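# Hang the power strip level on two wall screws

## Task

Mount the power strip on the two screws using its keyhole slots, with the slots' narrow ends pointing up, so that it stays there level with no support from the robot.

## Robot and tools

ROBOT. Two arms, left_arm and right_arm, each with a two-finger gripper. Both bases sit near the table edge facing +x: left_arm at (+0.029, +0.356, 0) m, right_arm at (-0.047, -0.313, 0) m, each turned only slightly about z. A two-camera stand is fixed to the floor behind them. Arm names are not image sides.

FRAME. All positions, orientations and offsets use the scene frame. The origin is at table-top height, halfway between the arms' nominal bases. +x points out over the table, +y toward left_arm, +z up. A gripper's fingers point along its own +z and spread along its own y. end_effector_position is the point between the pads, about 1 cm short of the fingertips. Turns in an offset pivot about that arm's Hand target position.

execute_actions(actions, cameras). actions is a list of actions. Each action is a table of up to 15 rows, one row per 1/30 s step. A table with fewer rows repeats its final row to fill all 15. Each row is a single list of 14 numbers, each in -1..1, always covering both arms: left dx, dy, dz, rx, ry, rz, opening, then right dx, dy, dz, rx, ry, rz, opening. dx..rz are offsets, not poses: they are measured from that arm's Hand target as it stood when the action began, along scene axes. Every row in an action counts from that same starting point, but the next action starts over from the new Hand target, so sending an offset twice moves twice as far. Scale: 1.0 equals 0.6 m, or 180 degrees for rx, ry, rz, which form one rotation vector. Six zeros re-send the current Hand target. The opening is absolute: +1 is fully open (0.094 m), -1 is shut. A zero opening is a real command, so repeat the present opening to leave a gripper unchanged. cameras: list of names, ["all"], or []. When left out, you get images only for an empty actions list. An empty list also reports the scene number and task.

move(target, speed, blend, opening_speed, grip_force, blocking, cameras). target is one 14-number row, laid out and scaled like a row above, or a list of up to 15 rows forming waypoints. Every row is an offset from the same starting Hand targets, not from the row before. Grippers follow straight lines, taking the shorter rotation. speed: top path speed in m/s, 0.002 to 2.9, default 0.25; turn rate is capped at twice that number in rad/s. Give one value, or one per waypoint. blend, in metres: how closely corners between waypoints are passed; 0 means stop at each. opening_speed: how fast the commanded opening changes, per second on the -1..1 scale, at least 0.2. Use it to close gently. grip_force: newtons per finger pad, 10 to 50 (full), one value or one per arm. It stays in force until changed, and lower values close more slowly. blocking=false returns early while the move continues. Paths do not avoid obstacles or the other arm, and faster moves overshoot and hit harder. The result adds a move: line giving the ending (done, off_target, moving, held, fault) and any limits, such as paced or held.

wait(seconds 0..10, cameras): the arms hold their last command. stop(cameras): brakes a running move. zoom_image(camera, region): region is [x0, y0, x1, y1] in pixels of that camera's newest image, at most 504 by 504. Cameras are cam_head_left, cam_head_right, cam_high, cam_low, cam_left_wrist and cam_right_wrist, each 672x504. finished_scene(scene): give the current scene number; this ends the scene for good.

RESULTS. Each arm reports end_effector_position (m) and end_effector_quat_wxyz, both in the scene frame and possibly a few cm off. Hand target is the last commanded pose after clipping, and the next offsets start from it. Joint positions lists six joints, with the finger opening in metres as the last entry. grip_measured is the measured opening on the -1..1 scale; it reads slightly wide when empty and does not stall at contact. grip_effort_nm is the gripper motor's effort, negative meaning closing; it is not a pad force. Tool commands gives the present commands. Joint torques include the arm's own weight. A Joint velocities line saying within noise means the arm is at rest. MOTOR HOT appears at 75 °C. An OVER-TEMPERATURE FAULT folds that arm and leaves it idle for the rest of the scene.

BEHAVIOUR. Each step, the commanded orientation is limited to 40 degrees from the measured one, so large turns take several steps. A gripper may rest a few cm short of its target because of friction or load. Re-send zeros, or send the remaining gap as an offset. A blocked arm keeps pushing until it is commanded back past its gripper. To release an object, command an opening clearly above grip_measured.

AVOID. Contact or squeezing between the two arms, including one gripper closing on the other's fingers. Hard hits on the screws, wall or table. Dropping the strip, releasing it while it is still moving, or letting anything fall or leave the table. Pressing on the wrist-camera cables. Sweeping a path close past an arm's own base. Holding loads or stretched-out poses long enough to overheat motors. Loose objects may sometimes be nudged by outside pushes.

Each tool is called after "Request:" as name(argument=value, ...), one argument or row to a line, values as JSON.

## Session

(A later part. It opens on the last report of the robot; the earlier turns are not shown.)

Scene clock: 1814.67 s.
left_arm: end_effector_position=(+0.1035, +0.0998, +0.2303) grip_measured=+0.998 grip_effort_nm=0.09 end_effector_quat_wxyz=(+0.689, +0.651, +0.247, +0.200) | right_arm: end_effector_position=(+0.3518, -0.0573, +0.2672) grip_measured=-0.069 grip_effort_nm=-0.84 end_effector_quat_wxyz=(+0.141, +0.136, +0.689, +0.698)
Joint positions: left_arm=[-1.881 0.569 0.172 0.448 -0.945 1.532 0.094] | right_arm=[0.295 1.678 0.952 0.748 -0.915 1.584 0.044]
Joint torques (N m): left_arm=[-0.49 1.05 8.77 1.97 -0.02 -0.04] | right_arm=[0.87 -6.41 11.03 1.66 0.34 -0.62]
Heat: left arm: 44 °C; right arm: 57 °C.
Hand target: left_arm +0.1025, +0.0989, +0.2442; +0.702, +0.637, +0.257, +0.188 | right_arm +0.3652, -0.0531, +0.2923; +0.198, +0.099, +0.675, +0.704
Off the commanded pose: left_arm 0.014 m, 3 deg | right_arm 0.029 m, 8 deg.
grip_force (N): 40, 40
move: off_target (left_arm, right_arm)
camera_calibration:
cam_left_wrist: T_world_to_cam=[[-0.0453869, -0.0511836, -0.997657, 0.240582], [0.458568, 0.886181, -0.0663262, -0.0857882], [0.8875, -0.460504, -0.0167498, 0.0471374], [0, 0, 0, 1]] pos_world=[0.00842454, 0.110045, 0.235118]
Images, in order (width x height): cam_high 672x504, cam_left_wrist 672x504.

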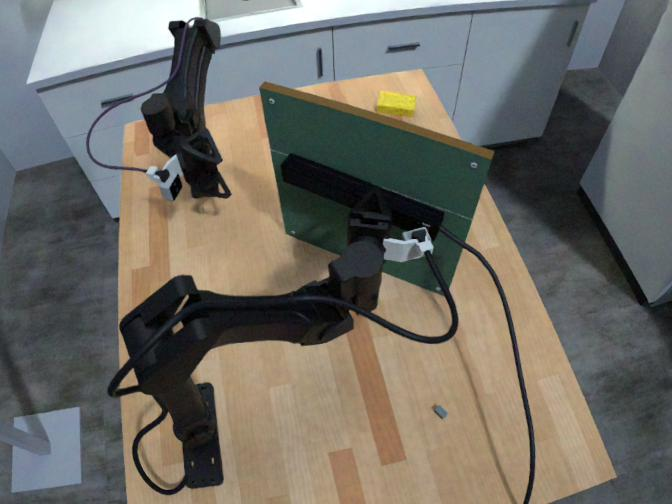

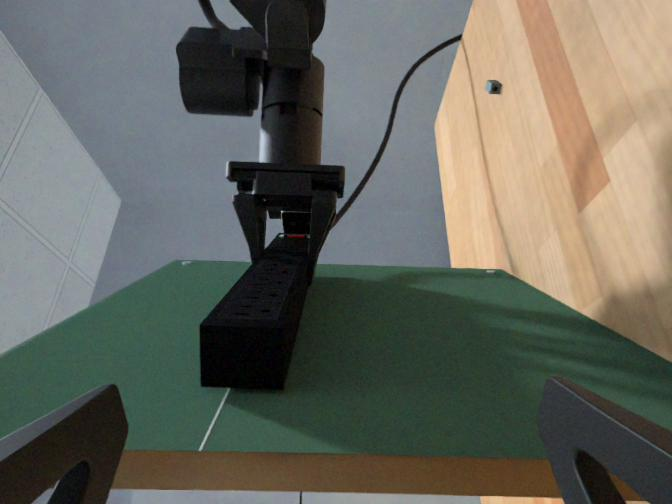

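Request:
move(
  target=[0,0,0,0,0,0,1,0.0075,0.002,0,0,0,0.008,-0.35],
  speed=0.03,
)

Request:
move(
  target=[0,0,0,0,0,0,1,0.006,0.0072,0,0,0,0.006,-0.35],
  speed=0.03,
  cameras=["cam_high","cam_left_wrist"],
)

Request:
zoom_image(
  camera="cam_left_wrist",
  region=[150, 190, 330, 410],
)

Request:
zoom_image(
  camera="cam_high",
  region=[250, 120, 470, 270],
)

Scene clock: 1821.40 s.
left_arm: end_effector_position=(+0.1035, +0.0998, +0.2303) grip_measured=+0.998 grip_effort_nm=0.09 end_effector_quat_wxyz=(+0.689, +0.651, +0.247, +0.200) | right_arm: end_effector_position=(+0.3537, -0.0555, +0.2674) grip_measured=-0.069 grip_effort_nm=-0.84 end_effector_quat_wxyz=(+0.131, +0.125, +0.691, +0.700)
Joint positions: left_arm=[-1.881 0.569 0.172 0.448 -0.945 1.532 0.094] | right_arm=[0.29 1.702 0.979 0.747 -0.95 1.584 0.044]
Joint torques (N m): left_arm=[-0.49 1.03 8.77 1.98 -0.02 -0.04] | right_arm=[0.59 -6.11 11.63 1.65 0.38 -0.53]
Heat: left arm: 45 °C; right arm: 58 °C.
Hand target: left_arm +0.1025, +0.0989, +0.2442; +0.702, +0.637, +0.257, +0.188 | right_arm +0.3698, -0.0519, +0.2923; +0.189, +0.091, +0.676, +0.706
Off the commanded pose: left_arm 0.014 m, 3 deg | right_arm 0.030 m, 8 deg.
grip_force (N): 40, 40
move: off_target (left_arm, right_arm)

Scene clock: 1822.10 s.
left_arm: end_effector_position=(+0.1035, +0.0998, +0.2303) grip_measured=+0.998 grip_effort_nm=0.09 end_effector_quat_wxyz=(+0.689, +0.651, +0.247, +0.200) | right_arm: end_effector_position=(+0.3537, -0.0552, +0.2672) grip_measured=-0.069 grip_effort_nm=-0.84 end_effector_quat_wxyz=(+0.126, +0.120, +0.692, +0.701)
Joint positions: left_arm=[-1.881 0.569 0.172 0.448 -0.945 1.532 0.094] | right_arm=[0.286 1.71 0.987 0.747 -0.968 1.585 0.044]
Joint torques (N m): left_arm=[-0.44 1.06 8.72 1.97 -0.02 -0.04] | right_arm=[1.16 -5.03 12.9 1.63 0.39 -0.45]
Heat: left arm: 45 °C; right arm: 58 °C.
Hand target: left_arm +0.1025, +0.0989, +0.2442; +0.702, +0.637, +0.257, +0.188 | right_arm +0.3732, -0.0475, +0.2924; +0.182, +0.084, +0.677, +0.708
Off the commanded pose: left_arm 0.014 m, 3 deg | right_arm 0.033 m, 8 deg.
grip_force (N): 40, 40
move: off_target (left_arm, right_arm)
camera_calibration:
cam_left_wrist: T_world_to_cam=[[-0.0453869, -0.0511836, -0.997657, 0.240582], [0.458568, 0.886181, -0.0663262, -0.0857882], [0.8875, -0.460504, -0.0167498, 0.0471374], [0, 0, 0, 1]] pos_world=[0.00842454, 0.110045, 0.235118]
Images, in order (width x height): cam_high 672x504, cam_left_wrist 672x504.

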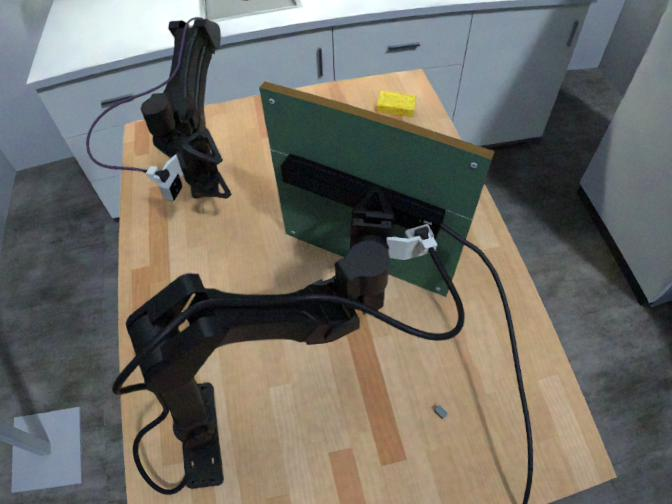

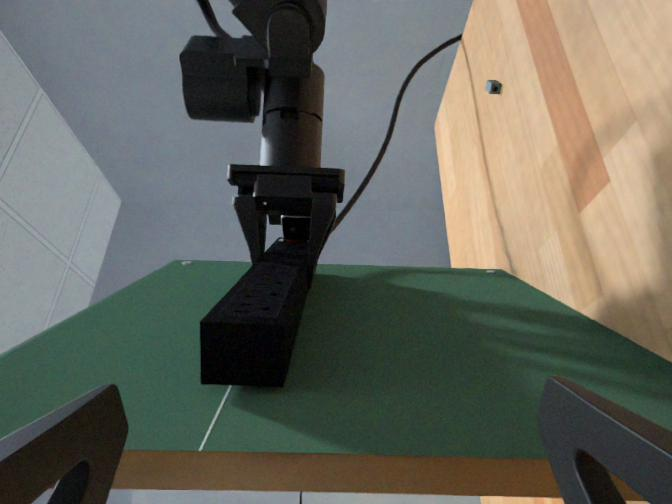

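Scaled by 2.291.

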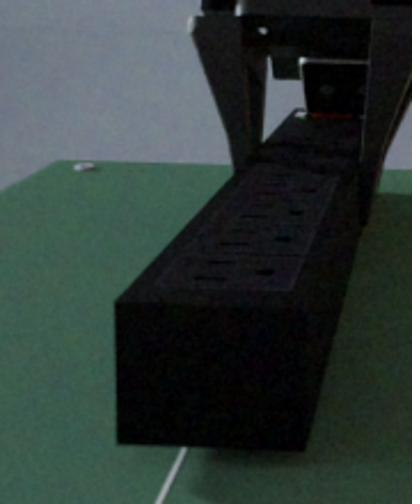

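Scaled by 2.291.

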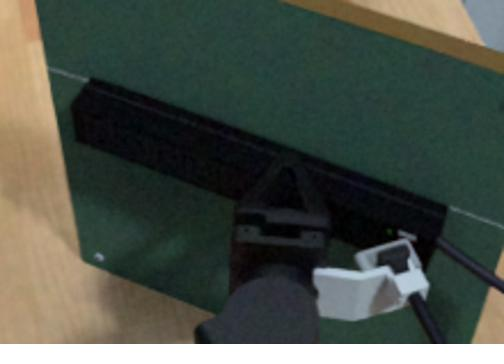

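Request:
move(
  target=[0,0,0,0,0,0,1,-0.025,-0.028,-0.004,0,0,-0.006,-0.35],
  speed=0.03,
)

Request:
move(
  target=[0,0,0,0,0,0,1,0.007,-0.0064,-0.003,0,0,0,-0.35],
  speed=0.03,
)

Request:
move(
  target=[0,0,0,0,0,0,1,0.012,0.0143,0.0,0,0,0,-0.35],
  speed=0.03,
)

Request:
move(
  target=[0,0,0,0,0,0,1,0.006,0.0072,0.0,0,0,0.003,-0.35],
  speed=0.03,
)

Request:
move(
  target=[0,0,0,0,0,0,1,0.006,0.0072,0.0,0,0,0.003,-0.35],
  speed=0.03,
)

Scene clock: 1831.03 s.
left_arm: end_effector_position=(+0.1035, +0.0998, +0.2303) grip_measured=+0.998 grip_effort_nm=0.09 end_effector_quat_wxyz=(+0.689, +0.651, +0.247, +0.200) | right_arm: end_effector_position=(+0.3550, -0.0582, +0.2671) grip_measured=-0.069 grip_effort_nm=-0.84 end_effector_quat_wxyz=(+0.130, +0.119, +0.692, +0.700)
Joint positions: left_arm=[-1.881 0.569 0.172 0.448 -0.945 1.532 0.094] | right_arm=[0.278 1.71 0.987 0.746 -0.972 1.576 0.044]
Joint torques (N m): left_arm=[-0.46 1.05 8.76 1.98 -0.03 -0.04] | right_arm=[-0.72 -9.58 6.28 1.78 0.35 -0.46]
Heat: left arm: 45 °C; right arm: 58 °C.
Hand target: left_arm +0.1025, +0.0989, +0.2442; +0.702, +0.637, +0.257, +0.188 | right_arm +0.3583, -0.0644, +0.2900; +0.189, +0.091, +0.676, +0.706
Off the commanded pose: left_arm 0.014 m, 3 deg | right_arm 0.024 m, 8 deg.
grip_force (N): 40, 40
move: off_target (left_arm, right_arm)

Scene clock: 1831.73 s.
left_arm: end_effector_position=(+0.1035, +0.0998, +0.2303) grip_measured=+0.998 grip_effort_nm=0.09 end_effector_quat_wxyz=(+0.689, +0.651, +0.247, +0.200) | right_arm: end_effector_position=(+0.3550, -0.0586, +0.2670) grip_measured=-0.069 grip_effort_nm=-0.84 end_effector_quat_wxyz=(+0.131, +0.117, +0.693, +0.699)
Joint positions: left_arm=[-1.881 0.569 0.172 0.448 -0.945 1.532 0.094] | right_arm=[0.277 1.71 0.987 0.746 -0.975 1.572 0.044]
Joint torques (N m): left_arm=[-0.46 1.01 8.76 1.98 -0.02 -0.03] | right_arm=[-1.46 -8.46 7.06 1.82 0.26 -0.38]
Heat: left arm: 45 °C; right arm: 58 °C.
Hand target: left_arm +0.1025, +0.0989, +0.2442; +0.702, +0.637, +0.257, +0.188 | right_arm +0.3625, -0.0682, +0.2882; +0.189, +0.091, +0.676, +0.706
Off the commanded pose: left_arm 0.014 m, 3 deg | right_arm 0.024 m, 8 deg.
grip_force (N): 40, 40
move: off_target (left_arm, right_arm)

Scene clock: 1832.43 s.
left_arm: end_effector_position=(+0.1035, +0.0998, +0.2303) grip_measured=+0.998 grip_effort_nm=0.09 end_effector_quat_wxyz=(+0.689, +0.651, +0.247, +0.200) | right_arm: end_effector_position=(+0.3551, -0.0584, +0.2663) grip_measured=-0.069 grip_effort_nm=-0.84 end_effector_quat_wxyz=(+0.132, +0.116, +0.693, +0.699)
Joint positions: left_arm=[-1.881 0.569 0.172 0.448 -0.945 1.532 0.094] | right_arm=[0.277 1.711 0.987 0.744 -0.975 1.568 0.044]
Joint torques (N m): left_arm=[-0.5 1.06 8.76 1.98 -0.02 -0.04] | right_arm=[-0.18 -6.68 9.68 1.85 0.41 -0.39]
Heat: left arm: 45 °C; right arm: 58 °C.
Hand target: left_arm +0.1025, +0.0989, +0.2442; +0.702, +0.637, +0.257, +0.188 | right_arm +0.3696, -0.0596, +0.2882; +0.189, +0.091, +0.676, +0.706
Off the commanded pose: left_arm 0.014 m, 3 deg | right_arm 0.026 m, 7 deg.
grip_force (N): 40, 40
move: off_target (left_arm, right_arm)

Scene clock: 1833.30 s.
left_arm: end_effector_position=(+0.1035, +0.0998, +0.2303) grip_measured=+0.998 grip_effort_nm=0.09 end_effector_quat_wxyz=(+0.689, +0.651, +0.247, +0.200) | right_arm: end_effector_position=(+0.3546, -0.0575, +0.2652) grip_measured=-0.069 grip_effort_nm=-0.84 end_effector_quat_wxyz=(+0.132, +0.109, +0.693, +0.700)
Joint positions: left_arm=[-1.881 0.569 0.172 0.448 -0.945 1.532 0.094] | right_arm=[0.277 1.72 0.987 0.761 -0.985 1.565 0.044]
Joint torques (N m): left_arm=[-0.46 1.06 8.75 1.97 -0.02 -0.03] | right_arm=[0.31 -5.96 11.33 1.67 0.42 -0.28]
Heat: left arm: 45 °C; right arm: 58 °C.
Hand target: left_arm +0.1025, +0.0989, +0.2442; +0.702, +0.637, +0.257, +0.188 | right_arm +0.3733, -0.0553, +0.2881; +0.185, +0.088, +0.677, +0.707
Off the commanded pose: left_arm 0.014 m, 3 deg | right_arm 0.030 m, 7 deg.
grip_force (N): 40, 40
move: off_target (left_arm, right_arm)

Scene clock: 1834.10 s.
left_arm: end_effector_position=(+0.1035, +0.0998, +0.2303) grip_measured=+0.998 grip_effort_nm=0.09 end_effector_quat_wxyz=(+0.689, +0.651, +0.247, +0.200) | right_arm: end_effector_position=(+0.3540, -0.0570, +0.2648) grip_measured=-0.069 grip_effort_nm=-0.84 end_effector_quat_wxyz=(+0.129, +0.103, +0.693, +0.702)
Joint positions: left_arm=[-1.881 0.569 0.172 0.448 -0.945 1.532 0.094] | right_arm=[0.275 1.728 0.991 0.77 -1 1.565 0.044]
Joint torques (N m): left_arm=[-0.46 1.05 8.79 1.99 -0.03 -0.04] | right_arm=[1.21 -5.16 12.64 1.6 0.61 -0.23]
Heat: left arm: 45 °C; right arm: 58 °C.
Hand target: left_arm +0.1025, +0.0989, +0.2442; +0.702, +0.637, +0.257, +0.188 | right_arm +0.3769, -0.0510, +0.2880; +0.182, +0.084, +0.677, +0.708
Off the commanded pose: left_arm 0.014 m, 3 deg | right_arm 0.033 m, 7 deg.
grip_force (N): 40, 40
move: off_target (left_arm, right_arm)

Request:
wait(
  seconds=0.1,
  cameras=["cam_high","cam_left_wrist"],
)

Request:
zoom_image(
  camera="cam_left_wrist",
  region=[150, 190, 330, 410],
)

Request:
zoom_image(
  camera="cam_high",
  region=[250, 120, 470, 270],
)

Scene clock: 1840.23 s.
left_arm: end_effector_position=(+0.1035, +0.0998, +0.2303) grip_measured=+0.998 grip_effort_nm=0.09 end_effector_quat_wxyz=(+0.689, +0.651, +0.247, +0.200) | right_arm: end_effector_position=(+0.3539, -0.0570, +0.2648) grip_measured=-0.069 grip_effort_nm=-0.84 end_effector_quat_wxyz=(+0.129, +0.103, +0.693, +0.702)
Joint positions: left_arm=[-1.881 0.569 0.172 0.448 -0.945 1.532 0.094] | right_arm=[0.275 1.728 0.991 0.77 -1.001 1.565 0.044]
Joint torques (N m): left_arm=[-0.44 1.05 8.75 1.97 -0.02 -0.04] | right_arm=[0.94 -4.97 12.57 1.61 0.59 -0.26]
Heat: left arm: 45 °C; right arm: 58 °C.
Hand target: left_arm +0.1025, +0.0989, +0.2442; +0.702, +0.637, +0.257, +0.188 | right_arm +0.3769, -0.0510, +0.2880; +0.182, +0.084, +0.677, +0.708
Tool commands: left_gripper/opening=+1.0 right_gripper/opening=-0.35
Off the commanded pose: left_arm 0.014 m, 3 deg | right_arm 0.033 m, 7 deg.
grip_force (N): 40, 40
wait: 0.10 s; at rest from the start
camera_calibration:
cam_left_wrist: T_world_to_cam=[[-0.0453869, -0.0511836, -0.997657, 0.240582], [0.458568, 0.886181, -0.0663262, -0.0857882], [0.8875, -0.460504, -0.0167498, 0.0471374], [0, 0, 0, 1]] pos_world=[0.00842454, 0.110045, 0.235118]
Images, in order (width x height): cam_high 672x504, cam_left_wrist 672x504.

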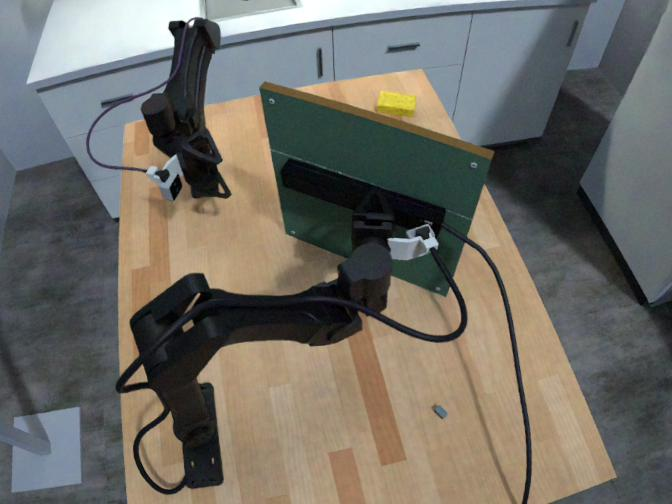

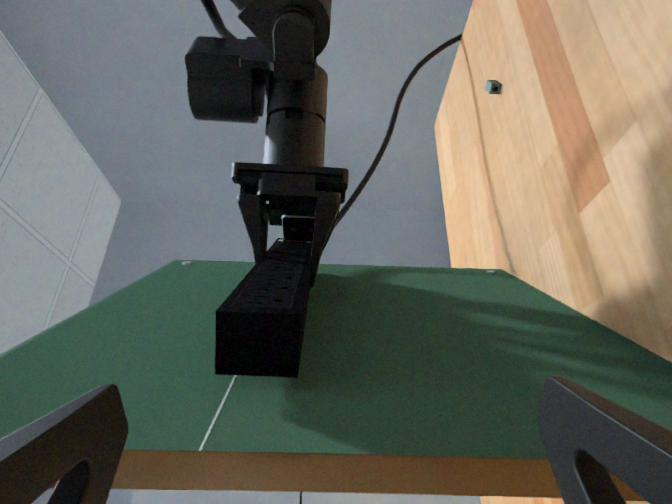

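Scaled by 2.291.

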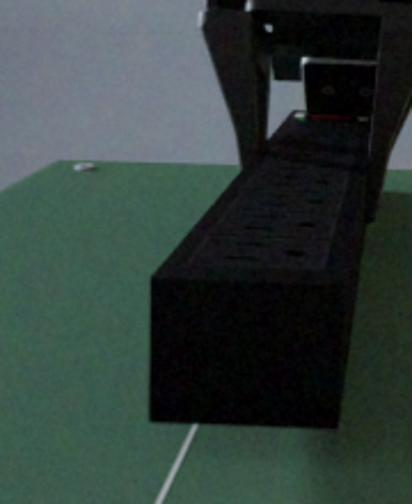

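Scaled by 2.291.

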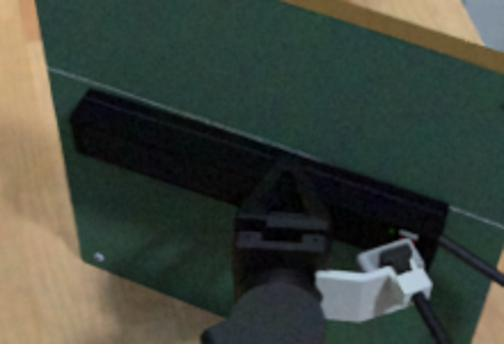

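Request:
move(
  target=[0,0,0,0,0,0,1,-0.008,-0.009,0,0.009,0.0107,-0.022,-0.35],
  speed=0.03,
)

Request:
move(
  target=[0,0,0,0,0,0,1,0,0,0,0.006,0.0072,-0.008,-0.35],
  speed=0.03,
  cameras=["cam_high","cam_left_wrist"],
)

Request:
zoom_image(
  camera="cam_left_wrist",
  region=[150, 190, 330, 410],
)

Request:
zoom_image(
  camera="cam_high",
  region=[250, 120, 470, 270],
)

Scene clock: 1853.07 s.
left_arm: end_effector_position=(+0.1035, +0.0998, +0.2303) grip_measured=+0.998 grip_effort_nm=0.09 end_effector_quat_wxyz=(+0.689, +0.651, +0.247, +0.200) | right_arm: end_effector_position=(+0.3546, -0.0568, +0.2662) grip_measured=-0.069 grip_effort_nm=-0.84 end_effector_quat_wxyz=(+0.125, +0.114, +0.690, +0.704)
Joint positions: left_arm=[-1.881 0.569 0.172 0.448 -0.945 1.532 0.094] | right_arm=[0.278 1.724 0.987 0.778 -0.987 1.592 0.044]
Joint torques (N m): left_arm=[-0.46 1.02 8.76 1.99 -0.02 -0.04] | right_arm=[1.54 -8.32 7.65 1.71 1.23 -0.1]
Heat: left arm: 45 °C; right arm: 58 °C.
Hand target: left_arm +0.1025, +0.0989, +0.2442; +0.702, +0.637, +0.257, +0.188 | right_arm +0.3721, -0.0564, +0.2881; +0.194, +0.122, +0.667, +0.709
Off the commanded pose: left_arm 0.014 m, 3 deg | right_arm 0.028 m, 8 deg.
grip_force (N): 40, 40
move: off_target (left_arm, right_arm)

Scene clock: 1854.03 s.
left_arm: end_effector_position=(+0.1035, +0.0998, +0.2303) grip_measured=+0.998 grip_effort_nm=0.09 end_effector_quat_wxyz=(+0.689, +0.651, +0.247, +0.200) | right_arm: end_effector_position=(+0.3548, -0.0562, +0.2665) grip_measured=-0.069 grip_effort_nm=-0.84 end_effector_quat_wxyz=(+0.129, +0.122, +0.686, +0.706)
Joint positions: left_arm=[-1.881 0.569 0.172 0.448 -0.945 1.532 0.094] | right_arm=[0.285 1.72 0.974 0.798 -0.961 1.609 0.044]
Joint torques (N m): left_arm=[-0.44 1.03 8.77 1.98 -0.03 -0.04] | right_arm=[1.96 -8.69 7.24 1.67 1.3 0.02]
Heat: left arm: 45 °C; right arm: 57 °C.
Hand target: left_arm +0.1025, +0.0989, +0.2442; +0.702, +0.637, +0.257, +0.188 | right_arm +0.3721, -0.0563, +0.2880; +0.194, +0.140, +0.661, +0.711
Off the commanded pose: left_arm 0.014 m, 3 deg | right_arm 0.028 m, 8 deg.
grip_force (N): 40, 40
move: off_target (left_arm, right_arm)
camera_calibration:
cam_left_wrist: T_world_to_cam=[[-0.0453869, -0.0511836, -0.997657, 0.240582], [0.458568, 0.886181, -0.0663262, -0.0857882], [0.8875, -0.460504, -0.0167498, 0.0471374], [0, 0, 0, 1]] pos_world=[0.00842454, 0.110045, 0.235118]
Images, in order (width x height): cam_high 672x504, cam_left_wrist 672x504.

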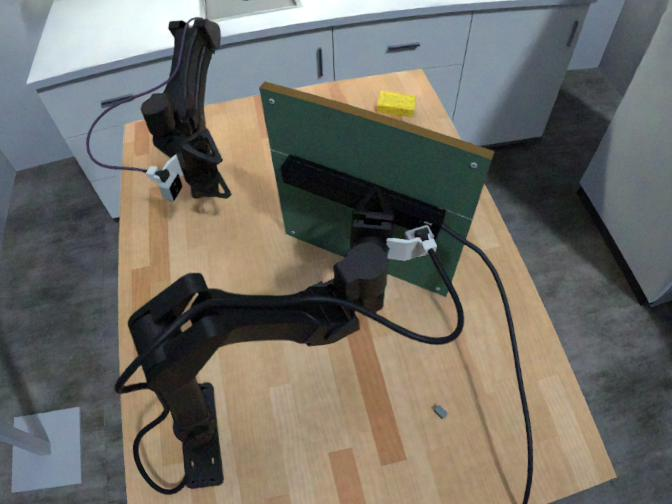

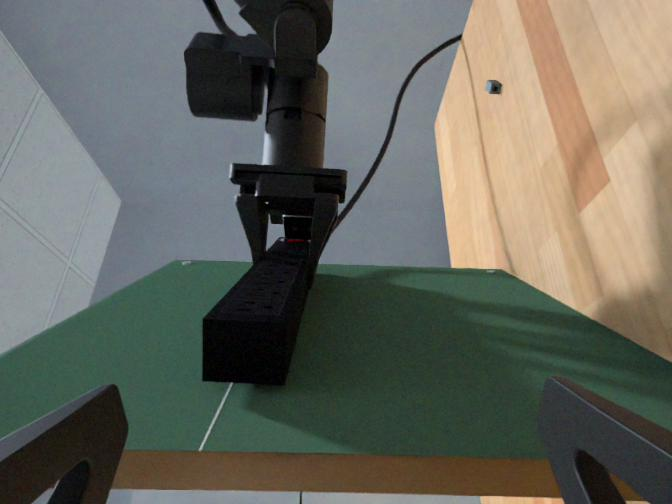

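Scaled by 2.291.

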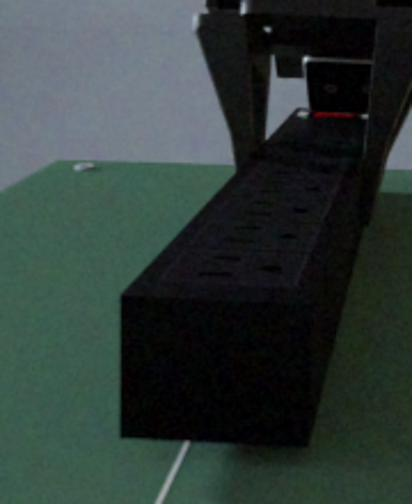

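Scaled by 2.291.

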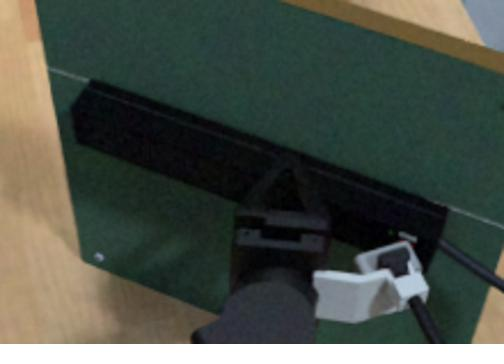

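Request:
move(
  target=[0,0,0,0,0,0,1,0,0,0,0.001,0.001,-0.012,-0.35],
  speed=0.03,
)

Request:
move(
  target=[0,0,0,0,0,0,1,0,0,0,0.001,0.001,-0.012,-0.35],
  speed=0.03,
  cameras=["cam_high","cam_left_wrist"],
)

Request:
zoom_image(
  camera="cam_left_wrist",
  region=[150, 190, 330, 410],
)

Request:
zoom_image(
  camera="cam_high",
  region=[250, 120, 470, 270],
)

Scene clock: 1860.17 s.
left_arm: end_effector_position=(+0.1035, +0.0998, +0.2303) grip_measured=+0.998 grip_effort_nm=0.09 end_effector_quat_wxyz=(+0.689, +0.651, +0.247, +0.200) | right_arm: end_effector_position=(+0.3548, -0.0562, +0.2655) grip_measured=-0.069 grip_effort_nm=-0.84 end_effector_quat_wxyz=(+0.134, +0.133, +0.683, +0.705)
Joint positions: left_arm=[-1.881 0.569 0.172 0.448 -0.945 1.532 0.094] | right_arm=[0.292 1.711 0.958 0.804 -0.932 1.616 0.044]
Joint torques (N m): left_arm=[-0.43 1.03 8.77 1.97 -0.02 -0.05] | right_arm=[2.47 -9.32 6.82 1.62 1.41 -0.05]
Heat: left arm: 45 °C; right arm: 57 °C.
Hand target: left_arm +0.1025, +0.0989, +0.2442; +0.702, +0.637, +0.257, +0.188 | right_arm +0.3721, -0.0564, +0.2881; +0.206, +0.154, +0.657, +0.708
Off the commanded pose: left_arm 0.014 m, 3 deg | right_arm 0.028 m, 9 deg.
grip_force (N): 40, 40
move: off_target (left_arm, right_arm)

Scene clock: 1861.33 s.
left_arm: end_effector_position=(+0.1035, +0.0998, +0.2303) grip_measured=+0.998 grip_effort_nm=0.09 end_effector_quat_wxyz=(+0.689, +0.651, +0.247, +0.200) | right_arm: end_effector_position=(+0.3550, -0.0561, +0.2646) grip_measured=-0.069 grip_effort_nm=-0.84 end_effector_quat_wxyz=(+0.144, +0.151, +0.680, +0.703)
Joint positions: left_arm=[-1.881 0.569 0.172 0.448 -0.945 1.532 0.094] | right_arm=[0.305 1.692 0.935 0.804 -0.879 1.623 0.044]
Joint torques (N m): left_arm=[-0.47 1.05 8.76 1.98 -0.02 -0.04] | right_arm=[2.43 -9.13 7.24 1.63 1.45 -0.16]
Heat: left arm: 45 °C; right arm: 57 °C.
Hand target: left_arm +0.1025, +0.0989, +0.2442; +0.702, +0.637, +0.257, +0.188 | right_arm +0.3721, -0.0564, +0.2880; +0.218, +0.168, +0.653, +0.705
Off the commanded pose: left_arm 0.014 m, 3 deg | right_arm 0.029 m, 9 deg.
grip_force (N): 40, 40
move: off_target (left_arm, right_arm)
camera_calibration:
cam_left_wrist: T_world_to_cam=[[-0.0453869, -0.0511836, -0.997657, 0.240582], [0.458568, 0.886181, -0.0663262, -0.0857882], [0.8875, -0.460504, -0.0167498, 0.0471374], [0, 0, 0, 1]] pos_world=[0.00842454, 0.110045, 0.235118]
Images, in order (width x height): cam_high 672x504, cam_left_wrist 672x504.

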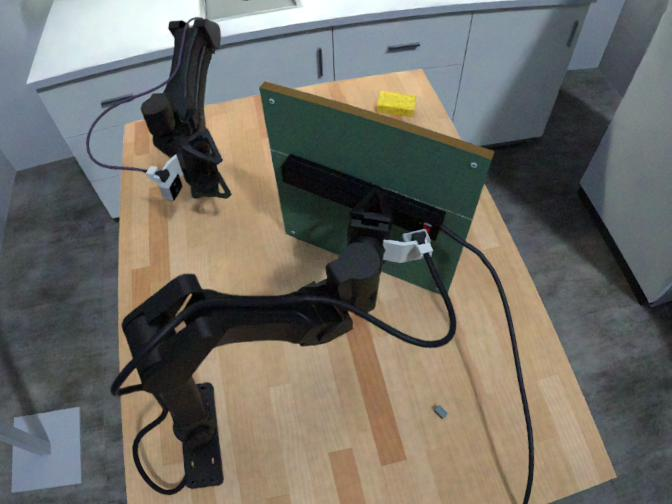

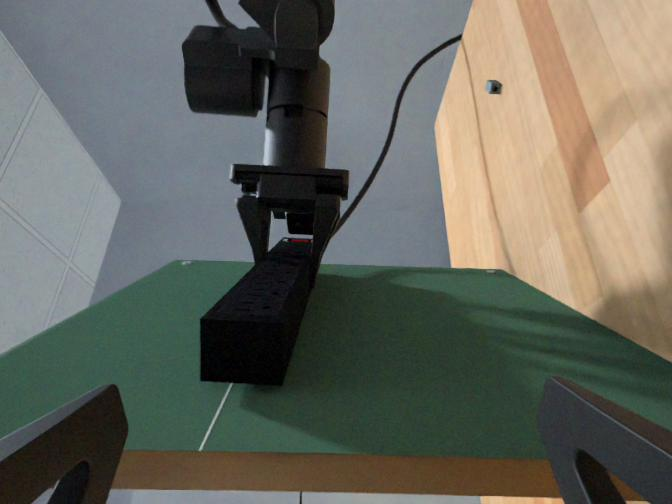

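Scaled by 2.291.

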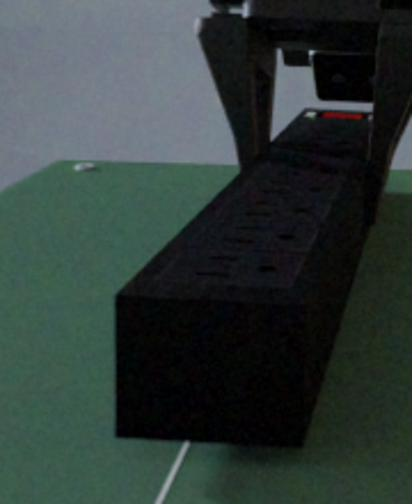

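Scaled by 2.291.

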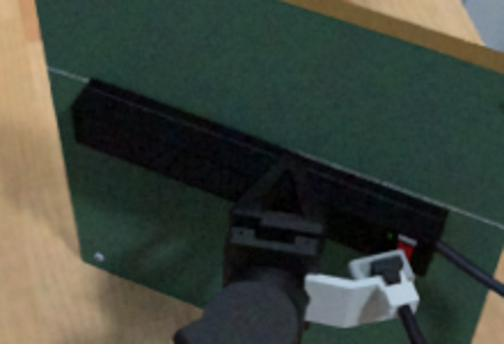

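Request:
move(
  target=[0,0,0,0,0,0,1,0,0,0,-0.004,-0.0048,0.004,-0.35],
  speed=0.02,
)

Request:
move(
  target=[0,0,0,0,0,0,1,0,0,0,-0.003,-0.0036,0,-0.35],
  speed=0.02,
  cameras=["cam_left_wrist"],
)

Request:
zoom_image(
  camera="cam_left_wrist",
  region=[150, 190, 330, 410],
)

Request:
move(
  target=[0,0,0,0,0,0,1,0,0,0,-0.003,-0.0036,0,-0.35],
  speed=0.02,
  cameras=["cam_high","cam_left_wrist"],
)

Request:
zoom_image(
  camera="cam_left_wrist",
  region=[150, 190, 330, 410],
)

Request:
zoom_image(
  camera="cam_high",
  region=[250, 120, 470, 270],
)

Scene clock: 1876.73 s.
left_arm: end_effector_position=(+0.1035, +0.0998, +0.2303) grip_measured=+0.998 grip_effort_nm=0.09 end_effector_quat_wxyz=(+0.689, +0.651, +0.247, +0.200) | right_arm: end_effector_position=(+0.3548, -0.0561, +0.2643) grip_measured=-0.069 grip_effort_nm=-0.84 end_effector_quat_wxyz=(+0.144, +0.151, +0.680, +0.703)
Joint positions: left_arm=[-1.881 0.569 0.172 0.448 -0.945 1.532 0.094] | right_arm=[0.305 1.691 0.933 0.803 -0.878 1.622 0.044]
Joint torques (N m): left_arm=[-0.46 1.01 8.79 1.98 -0.02 -0.04] | right_arm=[2.22 -8.61 8.01 1.61 1.25 -0.33]
Heat: left arm: 45 °C; right arm: 55 °C.
Hand target: left_arm +0.1025, +0.0989, +0.2442; +0.702, +0.637, +0.257, +0.188 | right_arm +0.3721, -0.0564, +0.2880; +0.220, +0.157, +0.657, +0.704
Off the commanded pose: left_arm 0.014 m, 3 deg | right_arm 0.029 m, 9 deg.
grip_force (N): 40, 40
move: off_target (left_arm, right_arm)

Scene clock: 1877.47 s.
left_arm: end_effector_position=(+0.1035, +0.0998, +0.2303) grip_measured=+0.998 grip_effort_nm=0.09 end_effector_quat_wxyz=(+0.689, +0.651, +0.247, +0.200) | right_arm: end_effector_position=(+0.3548, -0.0561, +0.2642) grip_measured=-0.069 grip_effort_nm=-0.84 end_effector_quat_wxyz=(+0.145, +0.150, +0.681, +0.702)
Joint positions: left_arm=[-1.881 0.569 0.172 0.448 -0.945 1.532 0.094] | right_arm=[0.305 1.691 0.933 0.802 -0.878 1.619 0.044]
Joint torques (N m): left_arm=[-0.47 1.07 8.75 1.98 -0.02 -0.04] | right_arm=[2.1 -8.62 8.13 1.57 1.29 -0.48]
Heat: left arm: 45 °C; right arm: 55 °C.
Hand target: left_arm +0.1025, +0.0989, +0.2442; +0.702, +0.637, +0.257, +0.188 | right_arm +0.3721, -0.0564, +0.2880; +0.224, +0.152, +0.659, +0.701
Off the commanded pose: left_arm 0.014 m, 3 deg | right_arm 0.029 m, 9 deg.
grip_force (N): 40, 40
move: off_target (left_arm, right_arm)
camera_calibration:
cam_left_wrist: T_world_to_cam=[[-0.0453869, -0.0511836, -0.997657, 0.240582], [0.458568, 0.886181, -0.0663262, -0.0857882], [0.8875, -0.460504, -0.0167498, 0.0471374], [0, 0, 0, 1]] pos_world=[0.00842454, 0.110045, 0.235118]
Images, in order (width x height): cam_left_wrist 672x504.

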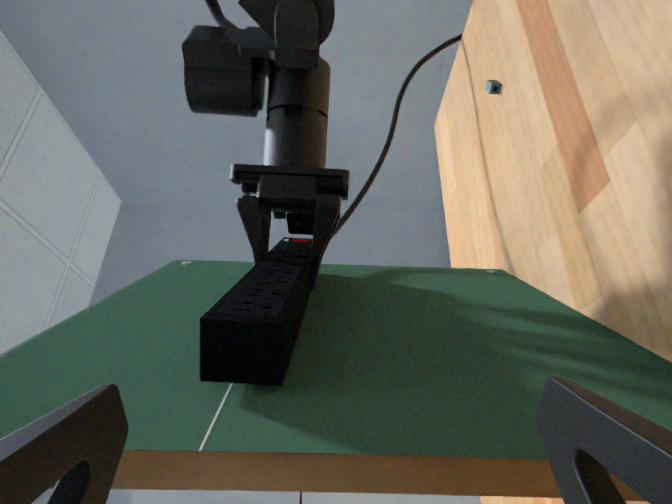

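Scaled by 2.291.

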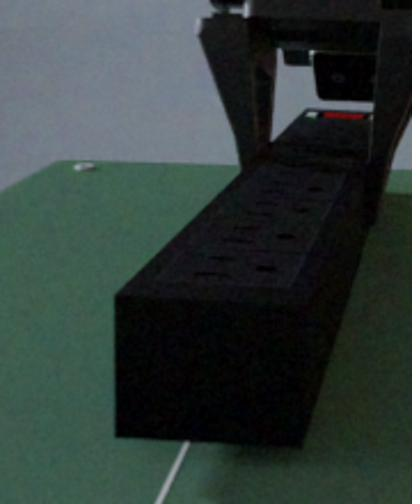

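Scene clock: 1878.23 s.
left_arm: end_effector_position=(+0.1035, +0.0998, +0.2303) grip_measured=+0.998 grip_effort_nm=0.09 end_effector_quat_wxyz=(+0.689, +0.651, +0.247, +0.200) | right_arm: end_effector_position=(+0.3548, -0.0561, +0.2640) grip_measured=-0.069 grip_effort_nm=-0.84 end_effector_quat_wxyz=(+0.145, +0.150, +0.681, +0.702)
Joint positions: left_arm=[-1.881 0.569 0.172 0.448 -0.945 1.532 0.094] | right_arm=[0.305 1.691 0.933 0.801 -0.878 1.617 0.044]
Joint torques (N m): left_arm=[-0.44 1.05 8.77 1.98 -0.02 -0.04] | right_arm=[1.92 -8.62 8.13 1.56 1.26 -0.63]
Heat: left arm: 45 °C; right arm: 55 °C.
Hand target: left_arm +0.1025, +0.0989, +0.2442; +0.702, +0.637, +0.257, +0.188 | right_arm +0.3721, -0.0564, +0.2880; +0.228, +0.147, +0.661, +0.699
Off the commanded pose: left_arm 0.014 m, 3 deg | right_arm 0.030 m, 10 deg.
grip_force (N): 40, 40
move: off_target (left_arm, right_arm)
camera_calibration:
cam_left_wrist: T_world_to_cam=[[-0.0453869, -0.0511836, -0.997657, 0.240582], [0.458568, 0.886181, -0.0663262, -0.0857882], [0.8875, -0.460504, -0.0167498, 0.0471374], [0, 0, 0, 1]] pos_world=[0.00842454, 0.110045, 0.235118]
Images, in order (width x height): cam_high 672x504, cam_left_wrist 672x504.

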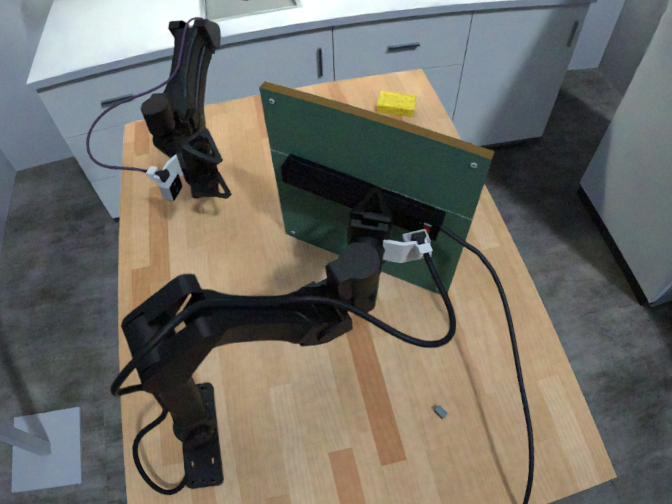

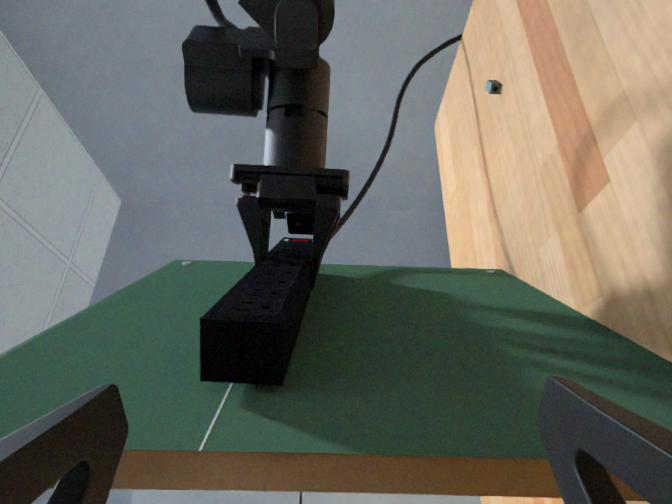

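Scaled by 2.291.

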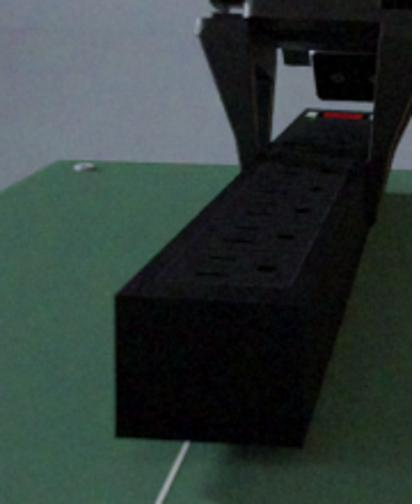

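Scaled by 2.291.

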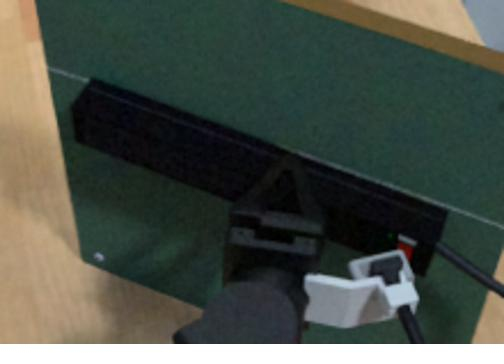

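Request:
move(
  target=[0,0,0,0,0,0,1,0,0,0,-0.002,-0.0024,0.026,-0.35],
  speed=0.03,
  cameras=["cam_left_wrist"],
)

Request:
zoom_image(
  camera="cam_left_wrist",
  region=[150, 190, 330, 410],
)

Request:
move(
  target=[0,0,0,0,0,0,1,0,0,0,0,0,-0.026,-0.35],
  speed=0.03,
  cameras=["cam_left_wrist"],
)

Request:
zoom_image(
  camera="cam_left_wrist",
  region=[150, 190, 330, 410],
)

Scene clock: 1887.23 s.
left_arm: end_effector_position=(+0.1035, +0.0998, +0.2303) grip_measured=+0.998 grip_effort_nm=0.09 end_effector_quat_wxyz=(+0.689, +0.651, +0.247, +0.200) | right_arm: end_effector_position=(+0.3540, -0.0561, +0.2587) grip_measured=-0.069 grip_effort_nm=-0.84 end_effector_quat_wxyz=(+0.140, +0.148, +0.686, +0.698)
Joint positions: left_arm=[-1.881 0.569 0.172 0.448 -0.945 1.532 0.094] | right_arm=[0.302 1.695 0.933 0.784 -0.892 1.603 0.044]
Joint torques (N m): left_arm=[-0.44 1.03 8.75 1.98 -0.03 -0.05] | right_arm=[-0.12 -6.31 11.41 1.7 0.39 -0.51]
Heat: left arm: 45 °C; right arm: 54 °C.
Hand target: left_arm +0.1025, +0.0989, +0.2442; +0.702, +0.637, +0.257, +0.188 | right_arm +0.3721, -0.0565, +0.2882; +0.203, +0.117, +0.668, +0.706
Off the commanded pose: left_arm 0.014 m, 3 deg | right_arm 0.034 m, 8 deg.
grip_force (N): 40, 40
move: off_target (left_arm, right_arm)
camera_calibration:
cam_left_wrist: T_world_to_cam=[[-0.0453869, -0.0511836, -0.997657, 0.240582], [0.458568, 0.886181, -0.0663262, -0.0857882], [0.8875, -0.460504, -0.0167498, 0.0471374], [0, 0, 0, 1]] pos_world=[0.00842454, 0.110045, 0.235118]
Images, in order (width x height): cam_left_wrist 672x504.

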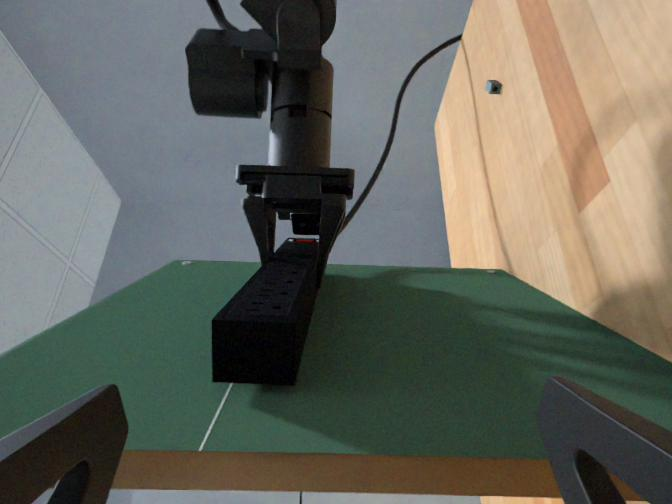

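Scaled by 2.291.

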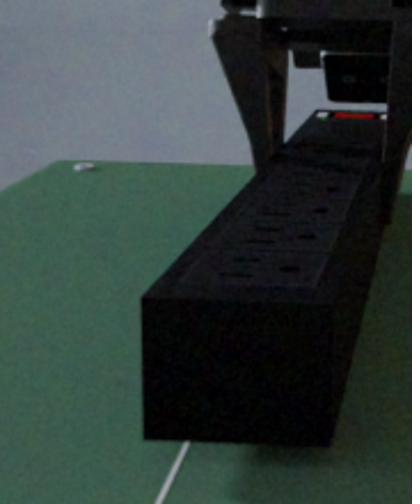

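Scene clock: 1888.80 s.
left_arm: end_effector_position=(+0.1035, +0.0998, +0.2303) grip_measured=+0.998 grip_effort_nm=0.09 end_effector_quat_wxyz=(+0.689, +0.651, +0.247, +0.200) | right_arm: end_effector_position=(+0.3547, -0.0561, +0.2586) grip_measured=-0.069 grip_effort_nm=-0.84 end_effector_quat_wxyz=(+0.142, +0.149, +0.686, +0.697)
Joint positions: left_arm=[-1.881 0.569 0.172 0.448 -0.945 1.532 0.094] | right_arm=[0.303 1.695 0.933 0.783 -0.886 1.6 0.044]
Joint torques (N m): left_arm=[-0.44 1.02 8.79 1.99 -0.02 -0.03] | right_arm=[2.09 -9.31 8.14 1.66 1.31 -0.55]
Heat: left arm: 45 °C; right arm: 54 °C.
Hand target: left_arm +0.1025, +0.0989, +0.2442; +0.702, +0.637, +0.257, +0.188 | right_arm +0.3721, -0.0564, +0.2882; +0.232, +0.144, +0.663, +0.698
Off the commanded pose: left_arm 0.014 m, 3 deg | right_arm 0.034 m, 11 deg.
grip_force (N): 40, 40
move: off_target (left_arm, right_arm)
camera_calibration:
cam_left_wrist: T_world_to_cam=[[-0.0453869, -0.0511836, -0.997657, 0.240582], [0.458568, 0.886181, -0.0663262, -0.0857882], [0.8875, -0.460504, -0.0167498, 0.0471374], [0, 0, 0, 1]] pos_world=[0.00842454, 0.110045, 0.235118]
Images, in order (width x height): cam_left_wrist 672x504.

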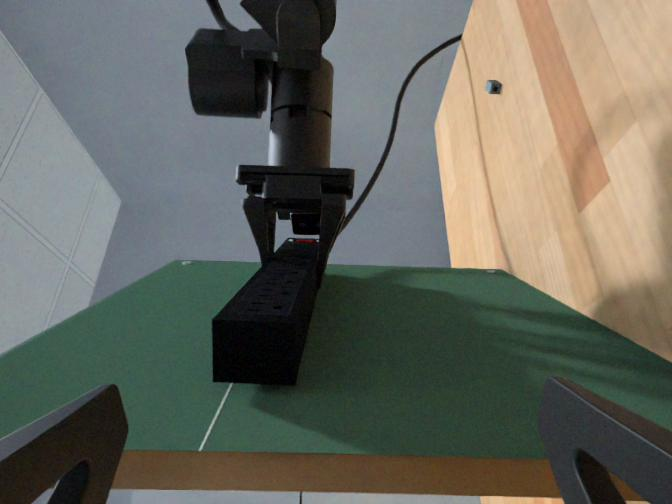

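Scaled by 2.291.

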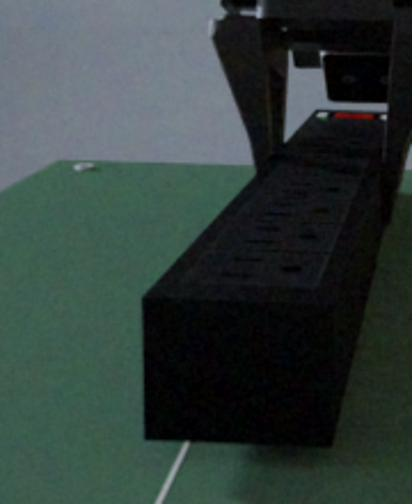

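Request:
wait(
  seconds=0.1,
  cameras=["cam_high"],
)

Request:
zoom_image(
  camera="cam_high",
  region=[250, 120, 470, 270],
)

Scene clock: 1891.97 s.
left_arm: end_effector_position=(+0.1035, +0.0998, +0.2303) grip_measured=+0.998 grip_effort_nm=0.09 end_effector_quat_wxyz=(+0.689, +0.651, +0.247, +0.200) | right_arm: end_effector_position=(+0.3547, -0.0561, +0.2586) grip_measured=-0.069 grip_effort_nm=-0.84 end_effector_quat_wxyz=(+0.142, +0.149, +0.686, +0.697)
Joint positions: left_arm=[-1.881 0.569 0.172 0.448 -0.945 1.532 0.094] | right_arm=[0.303 1.695 0.933 0.783 -0.886 1.6 0.044]
Joint torques (N m): left_arm=[-0.46 1.03 8.73 1.97 -0.03 -0.05] | right_arm=[2.02 -9.33 8.13 1.68 1.31 -0.59]
Heat: left arm: 45 °C; right arm: 54 °C.
Hand target: left_arm +0.1025, +0.0989, +0.2442; +0.702, +0.637, +0.257, +0.188 | right_arm +0.3721, -0.0564, +0.2882; +0.232, +0.144, +0.663, +0.698
Tool commands: left_gripper/opening=+1.0 right_gripper/opening=-0.35
Off the commanded pose: left_arm 0.014 m, 3 deg | right_arm 0.034 m, 11 deg.
grip_force (N): 40, 40
wait: 0.10 s; at rest from the start
Images, in order (width x height): cam_high 672x504.

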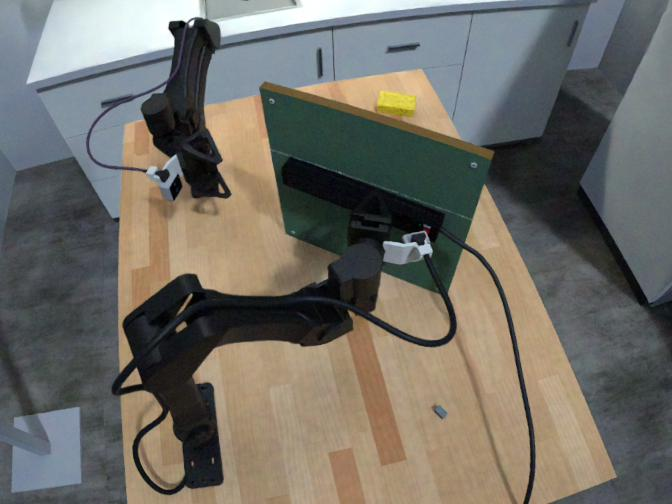

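Scaled by 2.291.

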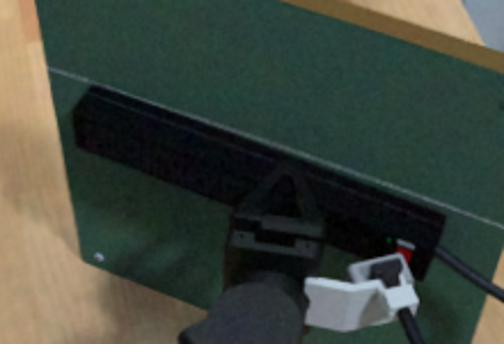

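Request:
move(
  target=[0,0,0,0,0,0,1,-0.008,-0.0095,0.03,0,0,0.02,-0.35],
  speed=0.03,
)

Request:
move(
  target=[0,0,0,0,0,0,1,0,0,0.008,0,0,0,-0.35],
  speed=0.03,
  cameras=["cam_high","cam_left_wrist"],
)

Request:
zoom_image(
  camera="cam_left_wrist",
  region=[150, 190, 330, 410],
)

Request:
zoom_image(
  camera="cam_high",
  region=[250, 120, 470, 270],
)

Scene clock: 1904.07 s.
left_arm: end_effector_position=(+0.1035, +0.0998, +0.2303) grip_measured=+0.998 grip_effort_nm=0.09 end_effector_quat_wxyz=(+0.689, +0.651, +0.247, +0.200) | right_arm: end_effector_position=(+0.3534, -0.0574, +0.2529) grip_measured=-0.069 grip_effort_nm=-0.84 end_effector_quat_wxyz=(+0.129, +0.164, +0.694, +0.689)
Joint positions: left_arm=[-1.881 0.569 0.172 0.448 -0.945 1.532 0.094] | right_arm=[0.301 1.681 0.933 0.719 -0.885 1.596 0.044]
Joint torques (N m): left_arm=[-0.44 1.03 8.76 1.98 -0.01 -0.04] | right_arm=[-0.39 -10.47 11.45 1.74 0.46 -0.42]
Heat: left arm: 45 °C; right arm: 53 °C.
Hand target: left_arm +0.1025, +0.0989, +0.2442; +0.702, +0.637, +0.257, +0.188 | right_arm +0.3673, -0.0620, +0.3061; +0.209, +0.123, +0.667, +0.705
Off the commanded pose: left_arm 0.014 m, 3 deg | right_arm 0.055 m, 11 deg.
grip_force (N): 40, 40
move: off_target (left_arm, right_arm)

Scene clock: 1904.90 s.
left_arm: end_effector_position=(+0.1035, +0.0998, +0.2303) grip_measured=+0.998 grip_effort_nm=0.09 end_effector_quat_wxyz=(+0.689, +0.651, +0.247, +0.200) | right_arm: end_effector_position=(+0.3533, -0.0579, +0.2526) grip_measured=-0.069 grip_effort_nm=-0.84 end_effector_quat_wxyz=(+0.124, +0.170, +0.697, +0.685)
Joint positions: left_arm=[-1.881 0.569 0.172 0.448 -0.945 1.532 0.094] | right_arm=[0.301 1.674 0.939 0.687 -0.884 1.594 0.044]
Joint torques (N m): left_arm=[-0.47 1.06 8.75 1.97 -0.03 -0.04] | right_arm=[-0.54 -10.67 11.88 1.9 0.47 -0.37]
Heat: left arm: 45 °C; right arm: 54 °C.
Hand target: left_arm +0.1025, +0.0989, +0.2442; +0.702, +0.637, +0.257, +0.188 | right_arm +0.3673, -0.0621, +0.3109; +0.209, +0.123, +0.667, +0.704
Off the commanded pose: left_arm 0.014 m, 3 deg | right_arm 0.060 m, 12 deg.
grip_force (N): 40, 40
move: off_target (left_arm, right_arm)
camera_calibration:
cam_left_wrist: T_world_to_cam=[[-0.0453869, -0.0511836, -0.997657, 0.240582], [0.458568, 0.886181, -0.0663262, -0.0857882], [0.8875, -0.460504, -0.0167498, 0.0471374], [0, 0, 0, 1]] pos_world=[0.00842454, 0.110045, 0.235118]
Images, in order (width x height): cam_high 672x504, cam_left_wrist 672x504.

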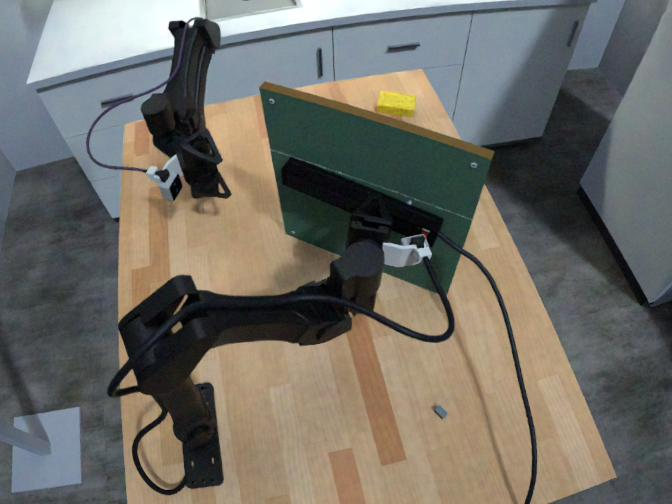

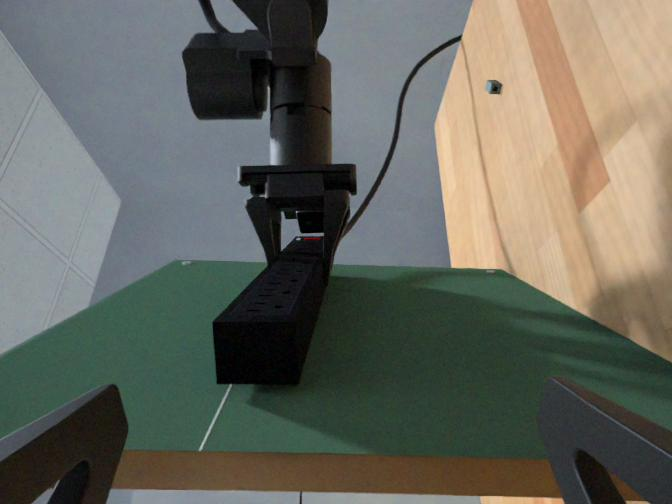

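Scaled by 2.291.

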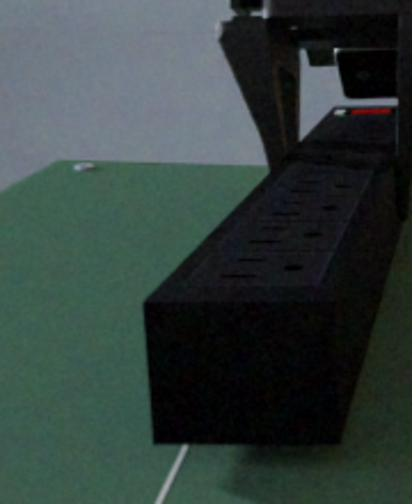

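Scaled by 2.291.

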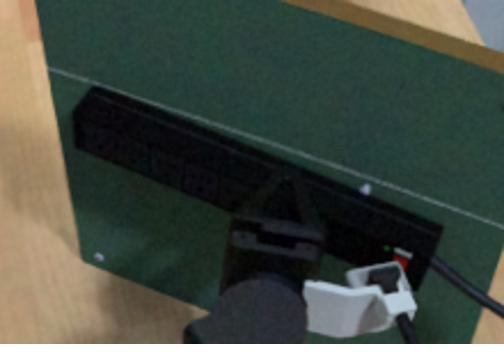

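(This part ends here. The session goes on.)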